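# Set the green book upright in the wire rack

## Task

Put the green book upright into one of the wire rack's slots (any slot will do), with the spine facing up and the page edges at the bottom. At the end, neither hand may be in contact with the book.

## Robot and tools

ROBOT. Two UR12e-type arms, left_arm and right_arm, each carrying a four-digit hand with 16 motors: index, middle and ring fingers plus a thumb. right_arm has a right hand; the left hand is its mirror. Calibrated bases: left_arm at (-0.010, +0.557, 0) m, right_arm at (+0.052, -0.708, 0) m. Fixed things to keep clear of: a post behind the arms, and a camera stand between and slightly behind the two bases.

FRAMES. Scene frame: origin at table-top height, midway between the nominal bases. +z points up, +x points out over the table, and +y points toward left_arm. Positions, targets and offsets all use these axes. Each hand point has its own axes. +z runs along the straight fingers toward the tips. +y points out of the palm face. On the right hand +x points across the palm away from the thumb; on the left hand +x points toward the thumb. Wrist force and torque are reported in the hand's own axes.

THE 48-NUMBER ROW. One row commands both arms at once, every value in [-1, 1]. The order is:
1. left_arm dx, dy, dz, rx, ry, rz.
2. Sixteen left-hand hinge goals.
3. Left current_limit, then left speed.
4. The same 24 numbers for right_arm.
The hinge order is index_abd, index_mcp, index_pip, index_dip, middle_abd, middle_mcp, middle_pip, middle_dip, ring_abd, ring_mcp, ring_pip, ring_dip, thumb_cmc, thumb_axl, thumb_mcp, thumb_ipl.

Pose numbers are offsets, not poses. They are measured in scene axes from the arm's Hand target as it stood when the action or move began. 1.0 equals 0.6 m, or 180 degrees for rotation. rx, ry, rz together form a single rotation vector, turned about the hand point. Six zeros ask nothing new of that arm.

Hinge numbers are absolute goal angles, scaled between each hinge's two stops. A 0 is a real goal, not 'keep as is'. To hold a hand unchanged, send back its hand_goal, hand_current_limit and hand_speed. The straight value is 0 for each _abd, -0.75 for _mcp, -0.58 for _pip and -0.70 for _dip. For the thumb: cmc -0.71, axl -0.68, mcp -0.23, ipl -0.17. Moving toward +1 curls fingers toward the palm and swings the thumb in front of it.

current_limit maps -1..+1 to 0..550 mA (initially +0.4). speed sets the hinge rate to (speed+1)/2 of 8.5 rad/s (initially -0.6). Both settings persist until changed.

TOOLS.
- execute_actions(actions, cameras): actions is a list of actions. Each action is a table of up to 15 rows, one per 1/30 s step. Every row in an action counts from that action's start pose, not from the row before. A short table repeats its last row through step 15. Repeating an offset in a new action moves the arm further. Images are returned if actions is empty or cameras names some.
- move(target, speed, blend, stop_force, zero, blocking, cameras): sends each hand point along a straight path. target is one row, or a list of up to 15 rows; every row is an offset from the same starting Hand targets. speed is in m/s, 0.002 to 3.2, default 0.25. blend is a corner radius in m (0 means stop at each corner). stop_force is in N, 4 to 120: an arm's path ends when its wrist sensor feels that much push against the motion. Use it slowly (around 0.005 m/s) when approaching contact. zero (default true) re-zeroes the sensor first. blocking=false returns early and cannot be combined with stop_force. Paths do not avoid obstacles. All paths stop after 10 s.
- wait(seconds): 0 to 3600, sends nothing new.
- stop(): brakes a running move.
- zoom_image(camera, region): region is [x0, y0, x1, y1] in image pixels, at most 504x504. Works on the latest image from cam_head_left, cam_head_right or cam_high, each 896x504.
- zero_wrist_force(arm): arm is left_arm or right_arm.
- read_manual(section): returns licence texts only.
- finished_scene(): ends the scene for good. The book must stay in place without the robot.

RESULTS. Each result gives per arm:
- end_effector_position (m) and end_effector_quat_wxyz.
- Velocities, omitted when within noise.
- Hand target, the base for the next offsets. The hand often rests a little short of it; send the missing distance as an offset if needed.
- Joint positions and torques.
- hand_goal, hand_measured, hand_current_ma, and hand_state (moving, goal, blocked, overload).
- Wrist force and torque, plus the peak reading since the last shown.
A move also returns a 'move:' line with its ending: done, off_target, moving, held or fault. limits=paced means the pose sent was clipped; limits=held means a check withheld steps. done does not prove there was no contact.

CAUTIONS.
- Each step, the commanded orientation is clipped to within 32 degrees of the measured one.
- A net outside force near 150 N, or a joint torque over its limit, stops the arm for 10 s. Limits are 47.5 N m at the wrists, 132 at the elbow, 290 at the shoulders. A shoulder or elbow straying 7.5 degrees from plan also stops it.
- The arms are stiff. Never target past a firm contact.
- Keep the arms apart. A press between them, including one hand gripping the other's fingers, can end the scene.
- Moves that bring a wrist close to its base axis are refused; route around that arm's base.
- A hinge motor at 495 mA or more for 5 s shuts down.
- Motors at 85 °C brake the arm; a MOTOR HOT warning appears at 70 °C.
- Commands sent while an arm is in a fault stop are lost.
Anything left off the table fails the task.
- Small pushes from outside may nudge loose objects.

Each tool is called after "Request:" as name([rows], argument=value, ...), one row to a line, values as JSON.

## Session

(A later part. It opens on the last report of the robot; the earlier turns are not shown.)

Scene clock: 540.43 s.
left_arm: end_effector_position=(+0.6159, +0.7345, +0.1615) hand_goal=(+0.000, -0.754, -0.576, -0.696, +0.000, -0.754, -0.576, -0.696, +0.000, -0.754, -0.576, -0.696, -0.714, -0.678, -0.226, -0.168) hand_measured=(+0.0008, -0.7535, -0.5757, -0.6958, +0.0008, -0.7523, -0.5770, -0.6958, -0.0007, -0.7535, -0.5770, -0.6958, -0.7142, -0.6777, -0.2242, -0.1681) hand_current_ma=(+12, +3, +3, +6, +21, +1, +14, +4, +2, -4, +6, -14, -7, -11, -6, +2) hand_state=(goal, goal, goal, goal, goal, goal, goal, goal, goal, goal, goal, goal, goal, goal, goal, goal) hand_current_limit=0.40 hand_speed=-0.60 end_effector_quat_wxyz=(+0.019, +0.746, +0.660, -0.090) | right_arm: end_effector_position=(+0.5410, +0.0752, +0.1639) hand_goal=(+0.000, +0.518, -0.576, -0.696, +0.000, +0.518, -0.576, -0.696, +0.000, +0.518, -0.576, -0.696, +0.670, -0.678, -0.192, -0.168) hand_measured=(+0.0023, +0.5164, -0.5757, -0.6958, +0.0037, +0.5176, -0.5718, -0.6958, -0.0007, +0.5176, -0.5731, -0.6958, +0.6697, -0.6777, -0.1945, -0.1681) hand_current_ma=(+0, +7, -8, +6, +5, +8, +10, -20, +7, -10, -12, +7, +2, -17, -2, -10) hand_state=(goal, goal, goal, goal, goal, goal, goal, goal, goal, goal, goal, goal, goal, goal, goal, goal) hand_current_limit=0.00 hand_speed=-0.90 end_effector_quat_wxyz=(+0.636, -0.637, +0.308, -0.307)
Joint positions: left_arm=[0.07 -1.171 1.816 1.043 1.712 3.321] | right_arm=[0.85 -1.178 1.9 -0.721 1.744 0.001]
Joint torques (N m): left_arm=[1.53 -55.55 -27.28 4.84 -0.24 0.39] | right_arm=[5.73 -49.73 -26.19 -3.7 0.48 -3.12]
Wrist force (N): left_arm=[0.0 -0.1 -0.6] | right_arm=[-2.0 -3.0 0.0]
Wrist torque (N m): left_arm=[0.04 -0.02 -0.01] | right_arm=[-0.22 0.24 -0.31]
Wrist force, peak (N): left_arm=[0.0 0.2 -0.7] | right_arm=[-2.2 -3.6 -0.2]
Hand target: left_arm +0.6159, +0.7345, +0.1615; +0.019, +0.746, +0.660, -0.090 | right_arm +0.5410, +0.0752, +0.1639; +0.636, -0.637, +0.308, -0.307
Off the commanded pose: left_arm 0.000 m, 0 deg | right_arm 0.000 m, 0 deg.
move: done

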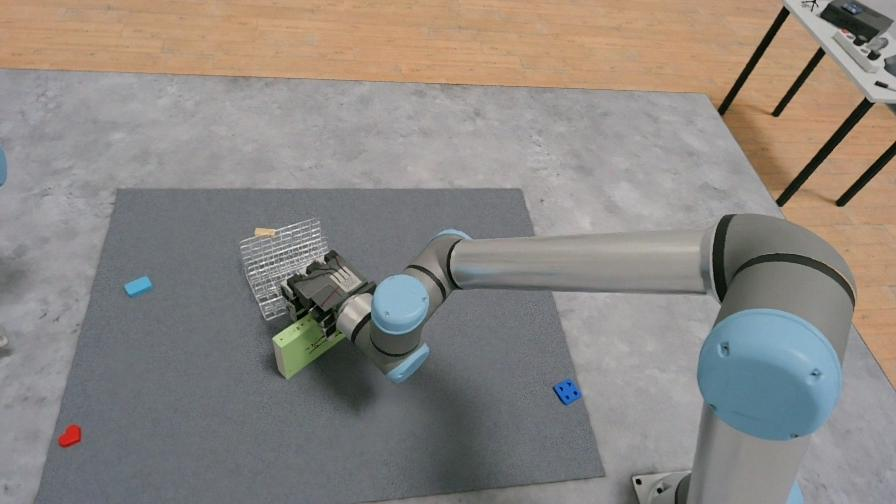

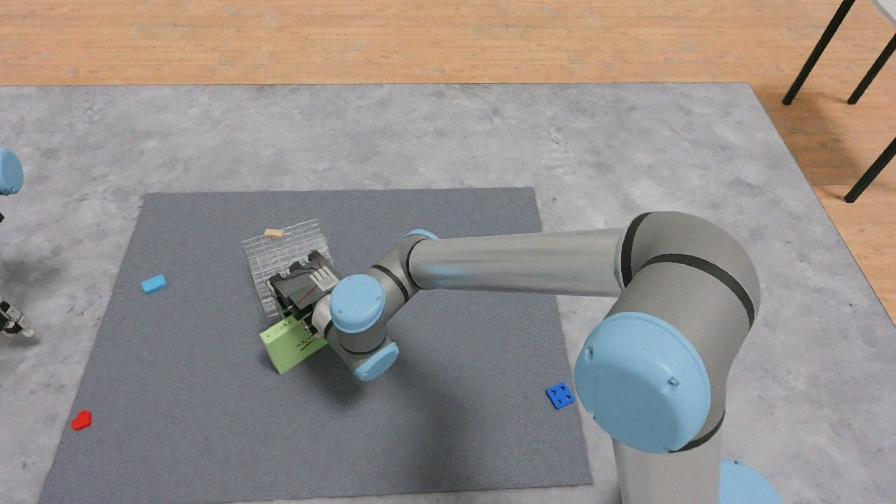

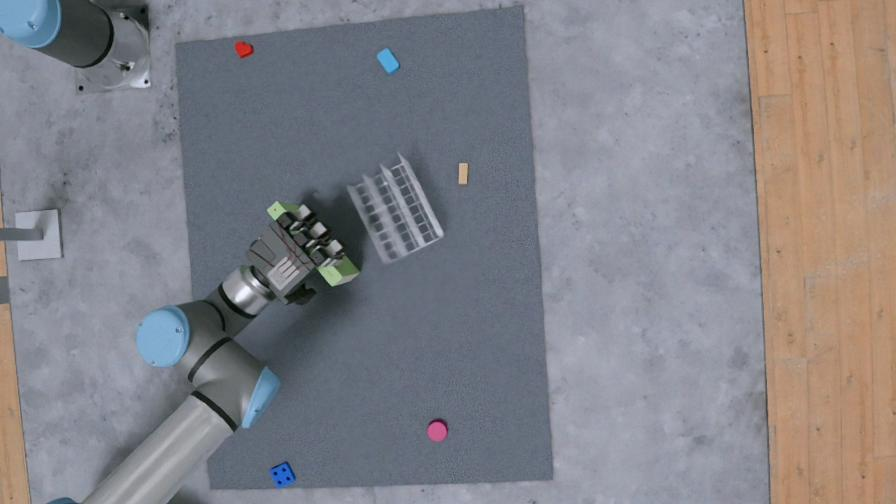

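Request:
move(target=[0,0,0,0,0,0,0,-0.754,-0.576,-0.696,0,-0.754,-0.576,-0.696,0,-0.754,-0.576,-0.696,-0.714,-0.678,-0.226,-0.168,0.4,-0.6,0,0,0,0,0,0,0,0.559,-0.576,-0.696,0,0.559,-0.576,-0.696,0,0.559,-0.576,-0.696,0.671,-0.678,-0.156,-0.168,0.0,-0.95], cameras=["all"])

Request:
zoom_image(camera="cam_high", region=[260, 190, 370, 300])

Request:
zoom_image(camera="cam_head_left", region=[260, 270, 380, 390])

Scene clock: 554.83 s.
left_arm: end_effector_position=(+0.6159, +0.7345, +0.1615) hand_goal=(+0.000, -0.754, -0.576, -0.696, +0.000, -0.754, -0.576, -0.696, +0.000, -0.754, -0.576, -0.696, -0.714, -0.678, -0.226, -0.168) hand_measured=(+0.0008, -0.7535, -0.5770, -0.6958, +0.0008, -0.7535, -0.5770, -0.6971, -0.0007, -0.7523, -0.5770, -0.6958, -0.7142, -0.6767, -0.2242, -0.1672) hand_current_ma=(+4, +15, +1, -2, +8, +19, +11, -7, +4, -2, +7, -17, +4, -12, -21, +7) hand_state=(goal, goal, goal, goal, goal, goal, goal, goal, goal, goal, goal, goal, goal, goal, goal, goal) hand_current_limit=0.40 hand_speed=-0.60 end_effector_quat_wxyz=(+0.019, +0.746, +0.660, -0.090) | right_arm: end_effector_position=(+0.5410, +0.0752, +0.1639) hand_goal=(+0.000, +0.558, -0.576, -0.696, +0.000, +0.558, -0.576, -0.696, +0.000, +0.558, -0.576, -0.696, +0.670, -0.678, -0.156, -0.168) hand_measured=(+0.0008, +0.5429, -0.5770, -0.6971, +0.0037, +0.5478, -0.5770, -0.6958, -0.0007, +0.5526, -0.5770, -0.6958, +0.6697, -0.6788, -0.1609, -0.1681) hand_current_ma=(+9, -33, -22, +0, +16, -14, +3, -4, +2, -6, -5, +2, -7, -16, -5, -1) hand_state=(goal, goal, goal, goal, goal, goal, goal, goal, goal, goal, goal, goal, goal, goal, goal, goal) hand_current_limit=0.00 hand_speed=-0.95 end_effector_quat_wxyz=(+0.636, -0.637, +0.308, -0.307)
Joint positions: left_arm=[0.07 -1.171 1.816 1.043 1.712 3.321] | right_arm=[0.85 -1.178 1.9 -0.721 1.744 0.001]
Joint torques (N m): left_arm=[1.23 -55.48 -27.28 4.81 -0.15 0.49] | right_arm=[14.19 -50.23 -26.3 -2.07 0.76 -3.26]
Wrist force (N): left_arm=[-0.1 0.0 -0.2] | right_arm=[-2.1 -3.0 0.2]
Wrist torque (N m): left_arm=[0.02 0.00 -0.03] | right_arm=[-0.14 0.25 -0.30]
Wrist force, peak (N): left_arm=[-0.5 0.1 -0.5] | right_arm=[-2.6 -3.6 0.0]
Hand target: left_arm +0.6159, +0.7345, +0.1615; +0.019, +0.746, +0.660, -0.090 | right_arm +0.5410, +0.0752, +0.1639; +0.636, -0.637, +0.308, -0.307
Off the commanded pose: left_arm 0.000 m, 0 deg | right_arm 0.000 m, 0 deg.
move: done

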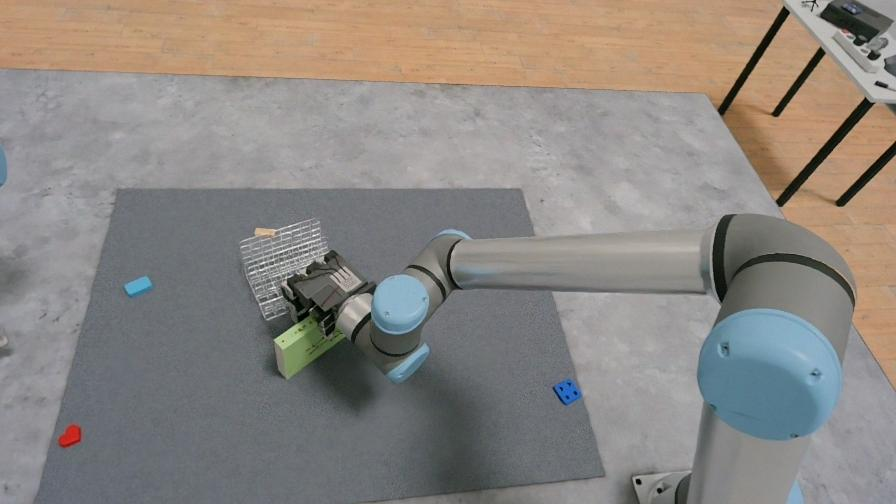

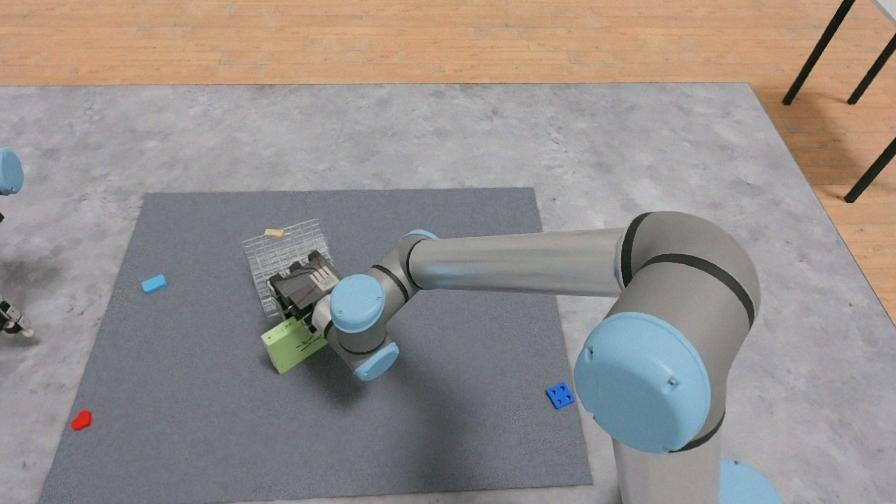

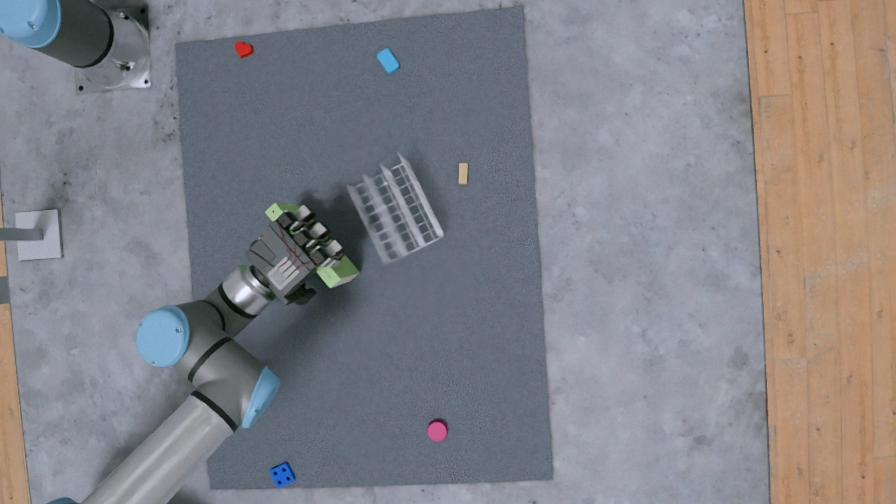

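Scaled by 4.582 from the camera's image (finer frame: 1280x720).

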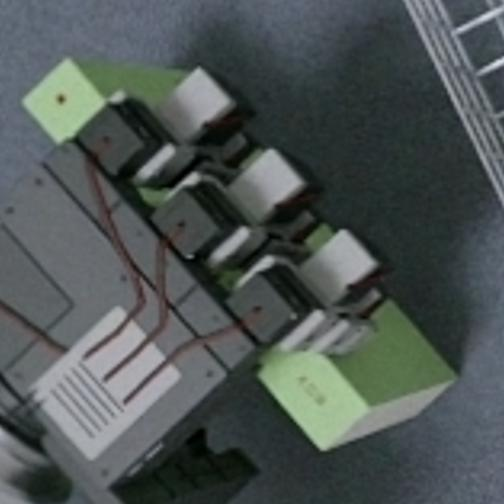

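Scaled by 4.200 from the camera's image (finer frame: 1280x720).

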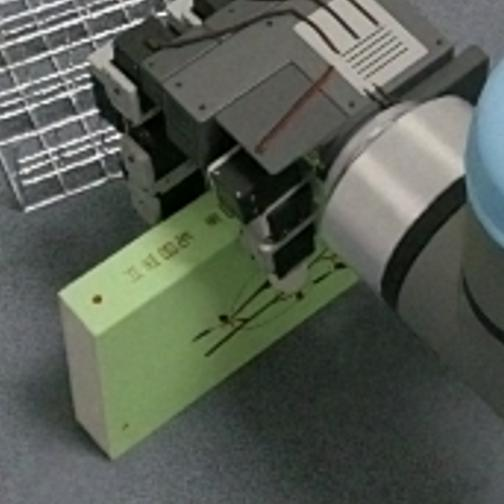

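Request:
move(target=[0,0,0,0,0,0,0,-0.754,-0.576,-0.696,0,-0.754,-0.576,-0.696,0,-0.754,-0.576,-0.696,-0.714,-0.678,-0.226,-0.168,0.4,-0.6,0.0046,0.0037,0,0,0,0,0,0.559,-0.576,-0.696,0,0.559,-0.576,-0.696,0,0.559,-0.576,-0.696,0.671,-0.678,-0.146,-0.168,0.0,-0.95], speed=0.02, cameras=["cam_high","cam_head_left"])

Request:
zoom_image(camera="cam_high", region=[260, 190, 370, 300])

Request:
zoom_image(camera="cam_head_left", region=[260, 270, 380, 390])

Scene clock: 598.10 s.
left_arm: end_effector_position=(+0.6159, +0.7345, +0.1615) hand_goal=(+0.000, -0.754, -0.576, -0.696, +0.000, -0.754, -0.576, -0.696, +0.000, -0.754, -0.576, -0.696, -0.714, -0.678, -0.226, -0.168) hand_measured=(-0.0007, -0.7535, -0.5770, -0.6958, -0.0007, -0.7535, -0.5770, -0.6958, -0.0007, -0.7535, -0.5770, -0.6958, -0.7142, -0.6777, -0.2232, -0.1681) hand_current_ma=(+5, -1, +7, -14, +8, -12, +9, -12, +1, -21, +10, -8, +15, -4, +1, -1) hand_state=(goal, goal, goal, goal, goal, goal, goal, goal, goal, goal, goal, goal, goal, goal, goal, goal) hand_current_limit=0.40 hand_speed=-0.60 end_effector_quat_wxyz=(+0.019, +0.746, +0.660, -0.090) | right_arm: end_effector_position=(+0.5436, +0.0773, +0.1639) hand_goal=(+0.000, +0.558, -0.576, -0.696, +0.000, +0.558, -0.576, -0.696, +0.000, +0.558, -0.576, -0.696, +0.670, -0.678, -0.146, -0.168) hand_measured=(+0.0037, +0.5441, -0.5770, -0.6958, +0.0037, +0.5478, -0.5770, -0.6958, -0.0007, +0.5526, -0.5770, -0.6958, +0.6685, -0.6788, -0.1520, -0.1681) hand_current_ma=(+11, -32, -11, +1, +8, -11, -8, -8, -8, -11, -11, +3, +5, -7, +4, -14) hand_state=(goal, goal, goal, goal, goal, goal, goal, goal, goal, goal, goal, goal, goal, goal, goal, goal) hand_current_limit=0.00 hand_speed=-0.95 end_effector_quat_wxyz=(+0.636, -0.637, +0.308, -0.307)
Joint positions: left_arm=[0.07 -1.171 1.816 1.043 1.712 3.321] | right_arm=[0.849 -1.174 1.894 -0.718 1.743 0.001]
Joint torques (N m): left_arm=[0.95 -56.16 -26.81 4.98 -0.34 0.6] | right_arm=[-12.54 -48.1 -40.36 0.2 -3.53 -3.54]
Wrist force (N): left_arm=[-0.1 0.1 -0.5] | right_arm=[-2.3 -2.8 0.4]
Wrist torque (N m): left_arm=[0.05 -0.01 -0.02] | right_arm=[-0.20 0.28 -0.32]
Wrist force, peak (N): left_arm=[-0.3 0.0 -0.6] | right_arm=[-2.3 -3.9 0.4]
Hand target: left_arm +0.6159, +0.7345, +0.1615; +0.019, +0.746, +0.660, -0.090 | right_arm +0.5438, +0.0774, +0.1639; +0.636, -0.637, +0.308, -0.307
Off the commanded pose: left_arm 0.000 m, 0 deg | right_arm 0.000 m, 0 deg.
move: done
Images, in order (width x height): cam_head_left 896x504, cam_high 896x504.

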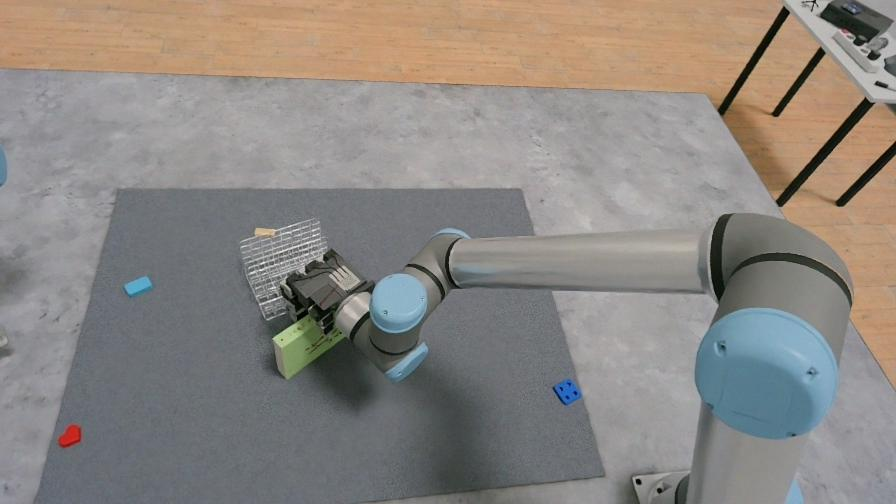

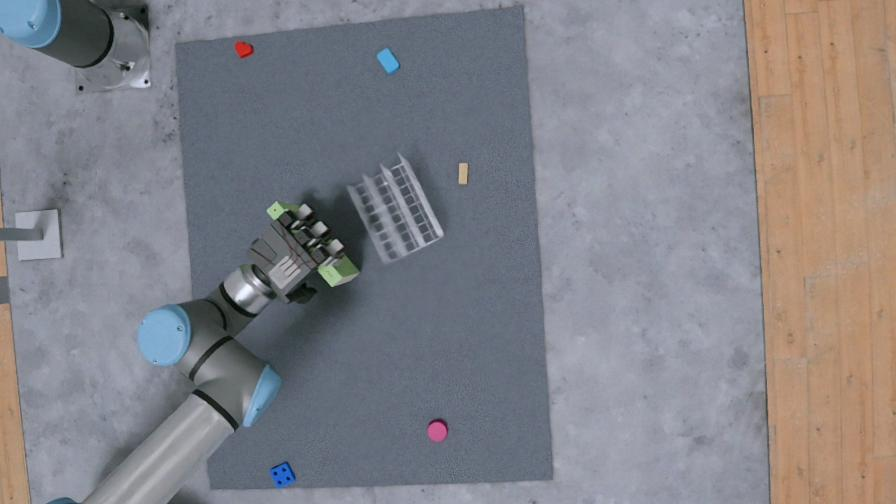

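Scaled by 4.582 from the camera's image (finer frame: 1280x720).

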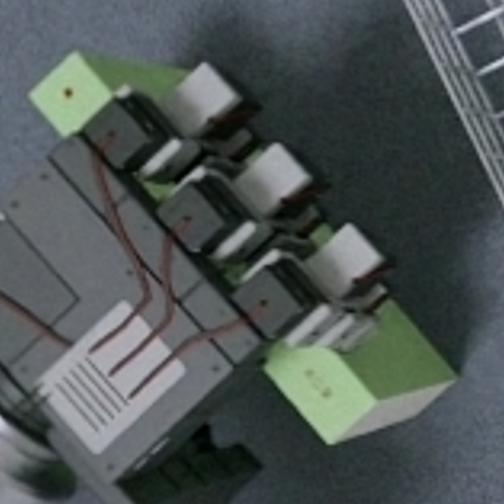

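Scaled by 4.200 from the camera's image (finer frame: 1280x720).

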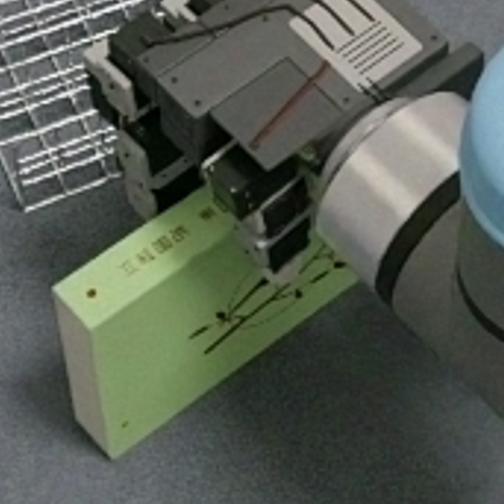

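Request:
move(target=[0,0,0,0,0,0,0,-0.754,-0.576,-0.696,0,-0.754,-0.576,-0.696,0,-0.754,-0.576,-0.696,-0.714,-0.678,-0.226,-0.168,0.4,-0.6,0,0,0,0,0,0,0,0.559,-0.576,-0.696,0,0.559,-0.576,-0.696,0,0.559,-0.576,-0.696,0.671,-0.678,-0.11,-0.168,0.0,-0.95], speed=0.02, cameras=["cam_high","cam_head_left"])

Request:
zoom_image(camera="cam_high", region=[260, 190, 370, 300])

Scene clock: 605.97 s.
left_arm: end_effector_position=(+0.6159, +0.7345, +0.1615) hand_goal=(+0.000, -0.754, -0.576, -0.696, +0.000, -0.754, -0.576, -0.696, +0.000, -0.754, -0.576, -0.696, -0.714, -0.678, -0.226, -0.168) hand_measured=(+0.0008, -0.7535, -0.5770, -0.6971, -0.0007, -0.7523, -0.5770, -0.6971, +0.0008, -0.7535, -0.5770, -0.6971, -0.7142, -0.6767, -0.2232, -0.1672) hand_current_ma=(+7, +8, +6, +1, +2, -10, +6, -6, -7, -10, +4, -4, +1, +1, -13, +7) hand_state=(goal, goal, goal, goal, goal, goal, goal, goal, goal, goal, goal, goal, goal, goal, goal, goal) hand_current_limit=0.40 hand_speed=-0.60 end_effector_quat_wxyz=(+0.019, +0.746, +0.660, -0.090) | right_arm: end_effector_position=(+0.5438, +0.0774, +0.1639) hand_goal=(+0.000, +0.558, -0.576, -0.696, +0.000, +0.558, -0.576, -0.696, +0.000, +0.558, -0.576, -0.696, +0.670, -0.678, -0.110, -0.168) hand_measured=(+0.0037, +0.5429, -0.5770, -0.6958, +0.0037, +0.5478, -0.5770, -0.6958, -0.0007, +0.5526, -0.5770, -0.6958, +0.6697, -0.6788, -0.1282, -0.1729) hand_current_ma=(-4, -34, -10, -8, -11, -20, -2, -8, +12, -19, -16, +3, -16, -5, -66, -14) hand_state=(goal, goal, goal, goal, goal, goal, goal, goal, goal, goal, goal, goal, goal, goal, goal, goal) hand_current_limit=0.00 hand_speed=-0.95 end_effector_quat_wxyz=(+0.636, -0.637, +0.308, -0.307)
Joint positions: left_arm=[0.07 -1.171 1.816 1.043 1.712 3.321] | right_arm=[0.849 -1.174 1.893 -0.718 1.743 0.001]
Joint torques (N m): left_arm=[2.62 -55.62 -26.75 5.1 -0.26 0.67] | right_arm=[-11.16 -51.35 -42.01 -0.02 -3.73 -3.58]
Wrist force (N): left_arm=[-0.4 0.1 -0.2] | right_arm=[-1.9 -2.6 0.2]
Wrist torque (N m): left_arm=[0.03 0.04 -0.05] | right_arm=[-0.17 0.23 -0.28]
Wrist force, peak (N): left_arm=[-0.3 0.0 -0.8] | right_arm=[-2.8 -3.0 -0.1]
Hand target: left_arm +0.6159, +0.7345, +0.1615; +0.019, +0.746, +0.660, -0.090 | right_arm +0.5438, +0.0774, +0.1639; +0.636, -0.637, +0.308, -0.307
Off the commanded pose: left_arm 0.000 m, 0 deg | right_arm 0.000 m, 0 deg.
move: done
Images, in order (width x height): cam_head_left 896x504, cam_high 896x504.

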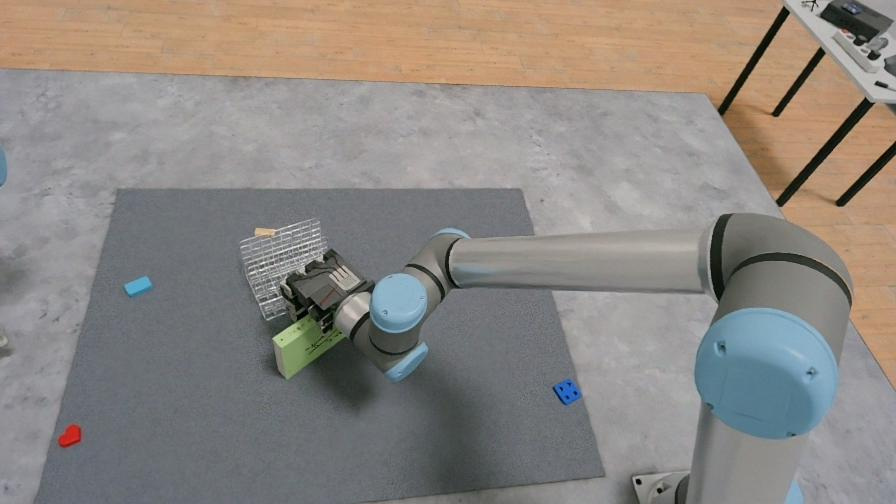

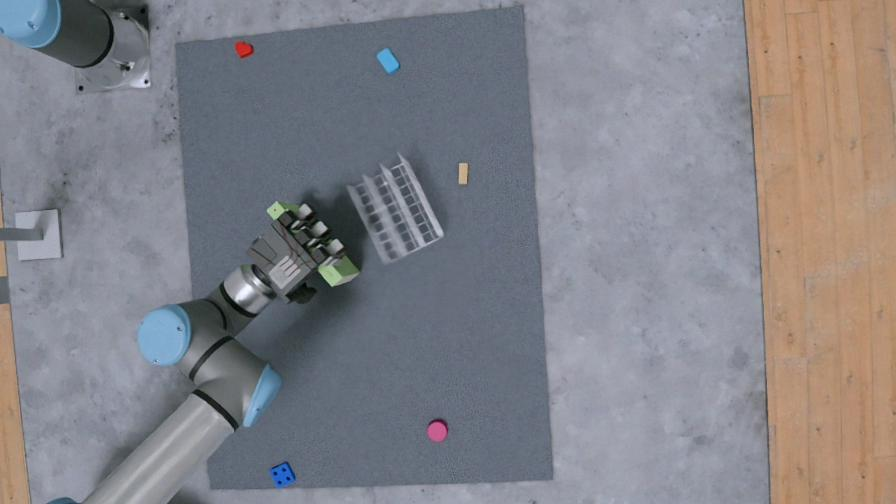

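Scaled by 4.582 from the camera's image (finer frame: 1280x720).

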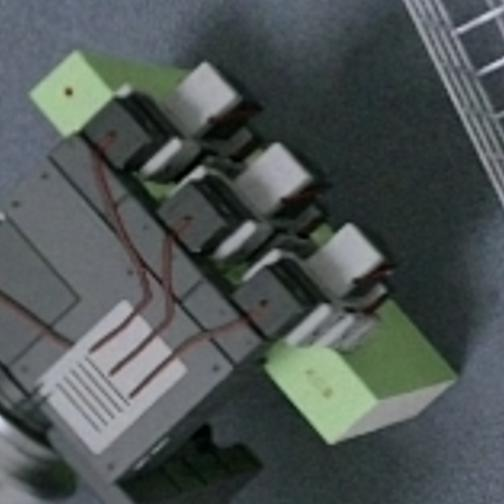

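Request:
move(target=[0,0,0,0,0,0,0,-0.754,-0.576,-0.696,0,-0.754,-0.576,-0.696,0,-0.754,-0.576,-0.696,-0.714,-0.678,-0.226,-0.168,0.4,-0.6,0,0,0,0,0,0,0,0.637,-0.576,-0.696,0,0.600,-0.576,-0.696,0,0.566,-0.576,-0.696,0.671,-0.678,-0.046,-0.168,0.4,-0.95], speed=0.02, cameras=["cam_high","cam_head_left"])

Request:
zoom_image(camera="cam_high", region=[260, 190, 370, 300])

Request:
zoom_image(camera="cam_head_left", region=[260, 270, 380, 390])

Scene clock: 624.77 s.
left_arm: end_effector_position=(+0.6159, +0.7345, +0.1615) hand_goal=(+0.000, -0.754, -0.576, -0.696, +0.000, -0.754, -0.576, -0.696, +0.000, -0.754, -0.576, -0.696, -0.714, -0.678, -0.226, -0.168) hand_measured=(-0.0007, -0.7535, -0.5770, -0.6971, +0.0008, -0.7523, -0.5770, -0.6958, +0.0008, -0.7523, -0.5770, -0.6958, -0.7142, -0.6777, -0.2242, -0.1681) hand_current_ma=(+14, +1, +16, -7, +12, +14, +5, -4, -3, -13, +4, -5, +13, -10, -7, +4) hand_state=(goal, goal, goal, goal, goal, goal, goal, goal, goal, goal, goal, goal, goal, goal, goal, goal) hand_current_limit=0.40 hand_speed=-0.60 end_effector_quat_wxyz=(+0.019, +0.746, +0.660, -0.090) | right_arm: end_effector_position=(+0.5438, +0.0774, +0.1639) hand_goal=(+0.000, +0.636, -0.576, -0.696, +0.000, +0.600, -0.576, -0.696, +0.000, +0.566, -0.576, -0.696, +0.670, -0.678, -0.046, -0.168) hand_measured=(+0.0023, +0.5562, -0.5936, -0.7034, +0.0037, +0.5550, -0.5859, -0.6983, -0.0007, +0.5550, -0.5770, -0.6958, +0.6697, -0.6788, -0.1203, -0.1824) hand_current_ma=(+0, -216, -51, -26, +12, -106, -28, -9, +14, -30, -16, -4, -8, -8, -255, -37) hand_state=(goal, blocked, goal, goal, goal, blocked, goal, goal, goal, goal, goal, goal, goal, goal, blocked, goal) hand_current_limit=0.40 hand_speed=-0.95 end_effector_quat_wxyz=(+0.636, -0.637, +0.308, -0.307)
Joint positions: left_arm=[0.07 -1.171 1.816 1.043 1.712 3.321] | right_arm=[0.849 -1.174 1.893 -0.718 1.743 0.001]
Joint torques (N m): left_arm=[1.68 -54.95 -27.16 5.15 -0.4 0.56] | right_arm=[-13.28 -51.13 -41.51 -0.63 -3.81 -3.29]
Wrist force (N): left_arm=[-0.1 0.2 -0.6] | right_arm=[-2.2 -2.9 0.3]
Wrist torque (N m): left_arm=[0.07 -0.01 -0.03] | right_arm=[-0.21 0.27 -0.32]
Wrist force, peak (N): left_arm=[-0.1 0.1 -0.7] | right_arm=[-2.6 -2.7 0.5]
Hand target: left_arm +0.6159, +0.7345, +0.1615; +0.019, +0.746, +0.660, -0.090 | right_arm +0.5438, +0.0774, +0.1639; +0.636, -0.637, +0.308, -0.307
Off the commanded pose: left_arm 0.000 m, 0 deg | right_arm 0.000 m, 0 deg.
move: done
Images, in order (width x height): cam_head_left 896x504, cam_high 896x504.

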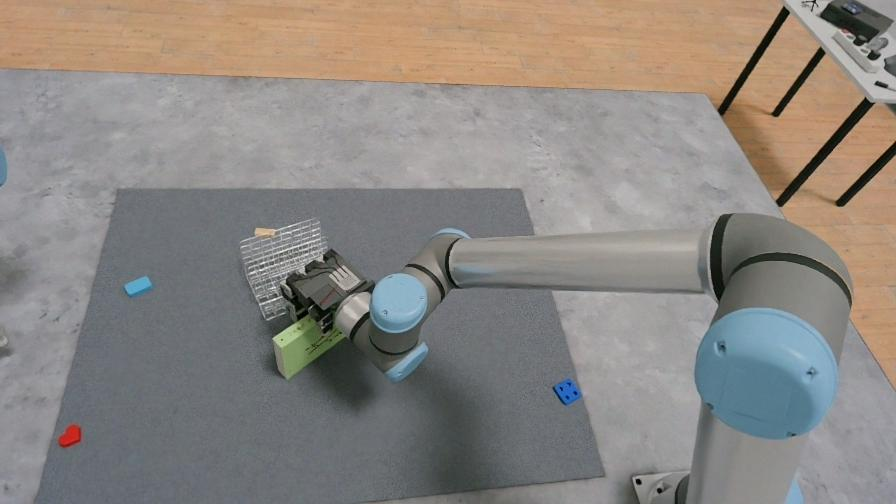

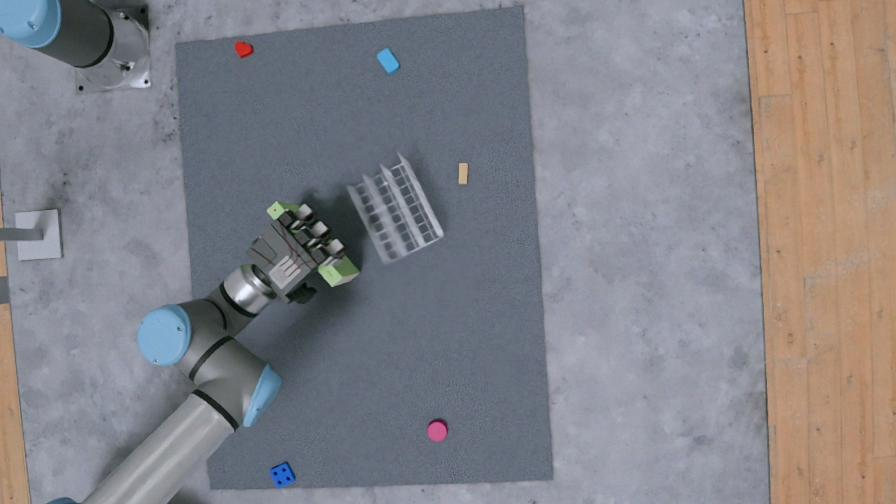

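Scaled by 4.582 from the camera's image (finer frame: 1280x720).

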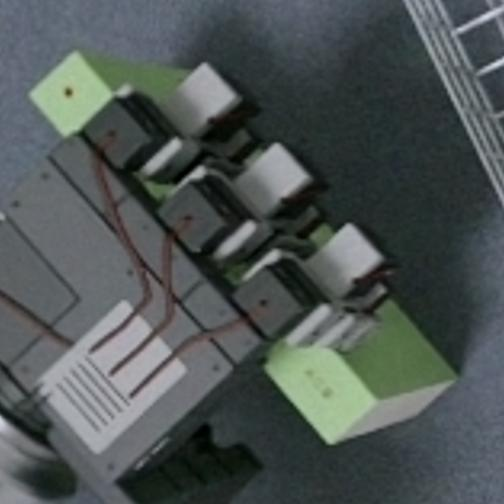

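Scaled by 4.200 from the camera's image (finer frame: 1280x720).

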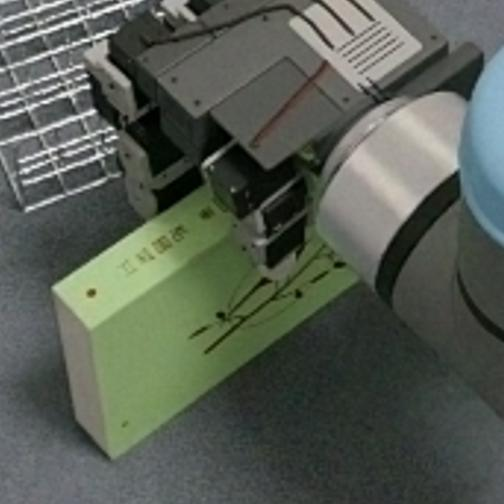

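Request:
move(target=[0,0,0,0,0,0,0,-0.754,-0.576,-0.696,0,-0.754,-0.576,-0.696,0,-0.754,-0.576,-0.696,-0.714,-0.678,-0.226,-0.168,0.4,-0.6,0,0,0,0,0,0,0,0.685,-0.576,-0.696,0,0.629,-0.576,-0.696,0,0.573,-0.576,-0.696,0.671,-0.678,0.0,-0.168,0.6,-0.95], speed=0.02)

Request:
zero_wrist_force(arm="right_arm")

Request:
move(target=[0,0,0,0,0,0,0,-0.754,-0.576,-0.696,0,-0.754,-0.576,-0.696,0,-0.754,-0.576,-0.696,-0.714,-0.678,-0.226,-0.168,0.4,-0.6,0,0,0.025,0,0,0,0,0.685,-0.576,-0.696,0,0.629,-0.576,-0.696,0,0.573,-0.576,-0.696,0.671,-0.678,0.0,-0.168,0.6,-0.95], speed=0.03, cameras=["all"])

Request:
zoom_image(camera="cam_high", region=[260, 190, 370, 300])

Request:
zoom_image(camera="cam_head_left", region=[260, 270, 380, 390])

Scene clock: 641.73 s.
left_arm: end_effector_position=(+0.6159, +0.7345, +0.1615) hand_goal=(+0.000, -0.754, -0.576, -0.696, +0.000, -0.754, -0.576, -0.696, +0.000, -0.754, -0.576, -0.696, -0.714, -0.678, -0.226, -0.168) hand_measured=(+0.0008, -0.7535, -0.5770, -0.6958, -0.0007, -0.7523, -0.5770, -0.6971, +0.0008, -0.7523, -0.5770, -0.6958, -0.7142, -0.6777, -0.2242, -0.1672) hand_current_ma=(+12, -4, +3, -1, +9, -1, +15, -12, +9, -3, +6, -15, +12, +3, +1, +0) hand_state=(goal, goal, goal, goal, goal, goal, goal, goal, goal, goal, goal, goal, goal, goal, goal, goal) hand_current_limit=0.40 hand_speed=-0.60 end_effector_quat_wxyz=(+0.019, +0.746, +0.660, -0.090) | right_arm: end_effector_position=(+0.5438, +0.0774, +0.1639) hand_goal=(+0.000, +0.684, -0.576, -0.696, +0.000, +0.628, -0.576, -0.696, +0.000, +0.572, -0.576, -0.696, +0.670, -0.678, +0.000, -0.168) hand_measured=(+0.0037, +0.5659, -0.6052, -0.7073, +0.0037, +0.5610, -0.5911, -0.7022, -0.0007, +0.5550, -0.5770, -0.6958, +0.6685, -0.6788, -0.1144, -0.1919) hand_current_ma=(+0, -340, -69, -12, +13, -177, -34, -21, +11, -39, -17, +0, +1, -21, -403, -99) hand_state=(goal, blocked, blocked, goal, goal, blocked, goal, goal, goal, goal, goal, goal, goal, goal, blocked, blocked) hand_current_limit=0.60 hand_speed=-0.95 end_effector_quat_wxyz=(+0.636, -0.637, +0.308, -0.307)
Joint positions: left_arm=[0.07 -1.171 1.816 1.043 1.712 3.321] | right_arm=[0.849 -1.174 1.893 -0.718 1.743 0.001]
Joint torques (N m): left_arm=[0.94 -54.73 -26.37 5.01 -0.45 0.45] | right_arm=[-13.02 -54.28 -41.03 -1.17 -3.79 -3.04]
Wrist force (N): left_arm=[-0.1 0.0 -0.6] | right_arm=[-2.5 -3.2 0.3]
Wrist torque (N m): left_arm=[0.06 -0.01 -0.03] | right_arm=[-0.20 0.30 -0.33]
Wrist force, peak (N): left_arm=[-0.5 0.0 -0.5] | right_arm=[-2.5 -3.2 0.3]
Hand target: left_arm +0.6159, +0.7345, +0.1615; +0.019, +0.746, +0.660, -0.090 | right_arm +0.5438, +0.0774, +0.1639; +0.636, -0.637, +0.308, -0.307
Off the commanded pose: left_arm 0.000 m, 0 deg | right_arm 0.000 m, 0 deg.
move: done

Wrist force sensor zeroed.

Scene clock: 642.63 s.
left_arm: end_effector_position=(+0.6159, +0.7345, +0.1615) hand_goal=(+0.000, -0.754, -0.576, -0.696, +0.000, -0.754, -0.576, -0.696, +0.000, -0.754, -0.576, -0.696, -0.714, -0.678, -0.226, -0.168) hand_measured=(+0.0008, -0.7535, -0.5770, -0.6971, -0.0007, -0.7535, -0.5770, -0.6945, +0.0008, -0.7535, -0.5757, -0.6971, -0.7142, -0.6777, -0.2232, -0.1681) hand_current_ma=(-14, +5, +10, +2, +4, +20, +8, -14, +0, -7, +0, +2, +6, +6, -1, -7) hand_state=(goal, goal, goal, goal, goal, goal, goal, goal, goal, goal, goal, goal, goal, goal, goal, goal) hand_current_limit=0.40 hand_speed=-0.60 end_effector_quat_wxyz=(+0.019, +0.746, +0.660, -0.090) | right_arm: end_effector_position=(+0.5438, +0.0774, +0.1788) hand_goal=(+0.000, +0.684, -0.576, -0.696, +0.000, +0.628, -0.576, -0.696, +0.000, +0.572, -0.576, -0.696, +0.670, -0.678, +0.000, -0.168) hand_measured=(+0.0023, +0.5671, -0.6052, -0.7098, +0.0023, +0.5622, -0.5911, -0.7034, -0.0021, +0.5562, -0.5770, -0.6958, +0.6660, -0.6788, -0.1144, -0.1948) hand_current_ma=(-3, -337, -69, -32, +12, -168, -45, -24, +1, -37, -22, +4, -11, -15, -403, -85) hand_state=(goal, blocked, blocked, goal, goal, blocked, goal, goal, goal, goal, goal, goal, goal, goal, blocked, blocked) hand_current_limit=0.60 hand_speed=-0.95 end_effector_quat_wxyz=(+0.636, -0.637, +0.308, -0.307)
Joint positions: left_arm=[0.07 -1.171 1.816 1.043 1.712 3.321] | right_arm=[0.849 -1.19 1.885 -0.693 1.743 0.001]
Joint torques (N m): left_arm=[1.7 -55.81 -26.27 5.03 -0.45 0.43] | right_arm=[-12.66 -76.52 -42.82 -0.5 -3.74 -3.07]
Wrist force (N, zeroed by zero_wrist_force on right_arm): left_arm=[-0.2 -0.2 -0.3] | right_arm=[0.1 3.7 -0.2]
Wrist torque (N m, zeroed by zero_wrist_force on right_arm): left_arm=[-0.01 0.01 -0.02] | right_arm=[0.20 0.00 -0.02]
Wrist force, peak (N, zeroed by zero_wrist_force on right_arm): left_arm=[0.0 0.1 -0.8] | right_arm=[0.4 4.0 0.2]
Hand target: left_arm +0.6159, +0.7345, +0.1615; +0.019, +0.746, +0.660, -0.090 | right_arm +0.5438, +0.0774, +0.1789; +0.636, -0.637, +0.308, -0.307
Off the commanded pose: left_arm 0.000 m, 0 deg | right_arm 0.000 m, 0 deg.
move: done

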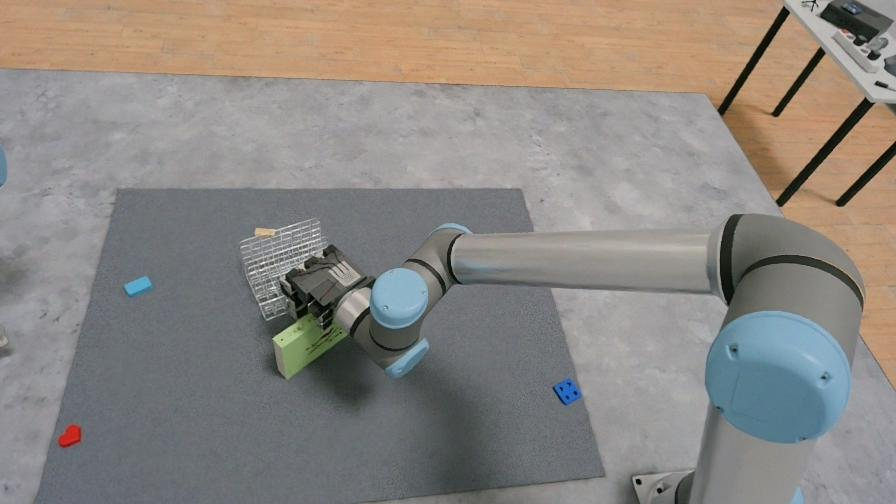

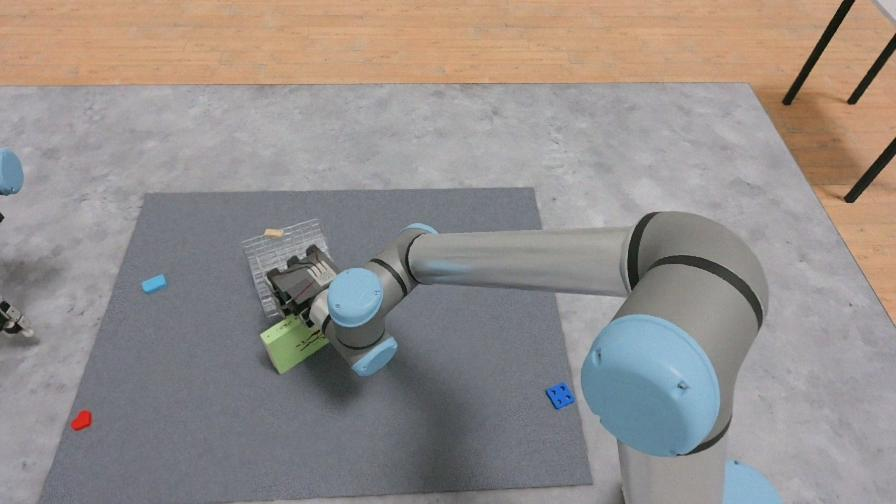

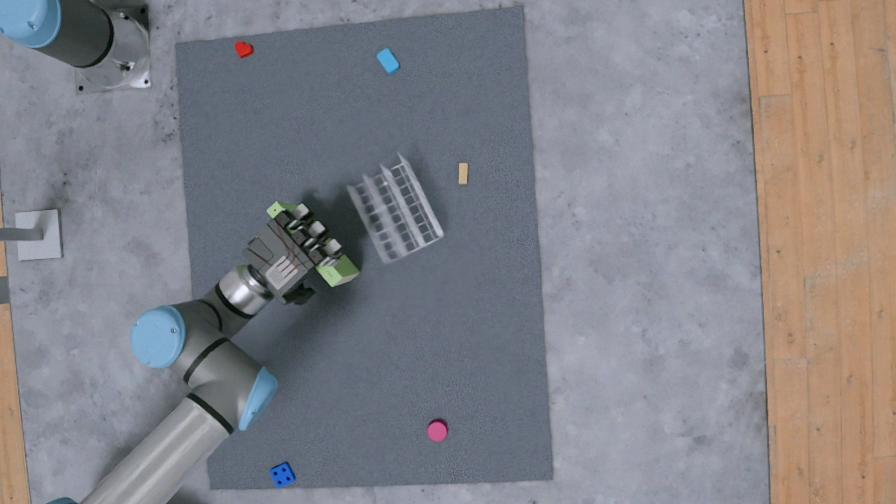

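Scaled by 4.582 from the camera's image (finer frame: 1280x720).

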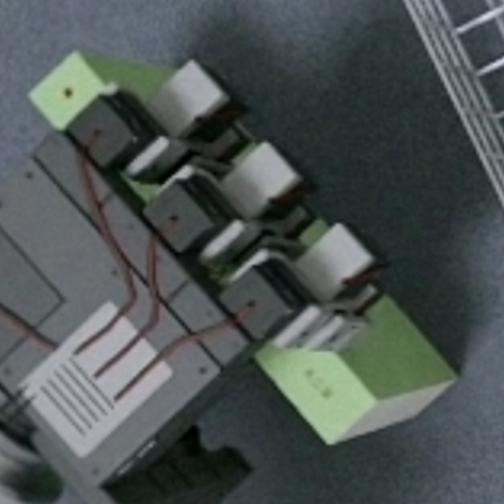

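Scaled by 4.200 from the camera's image (finer frame: 1280x720).

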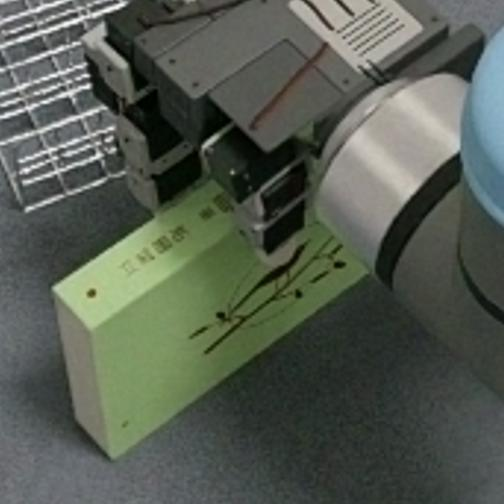

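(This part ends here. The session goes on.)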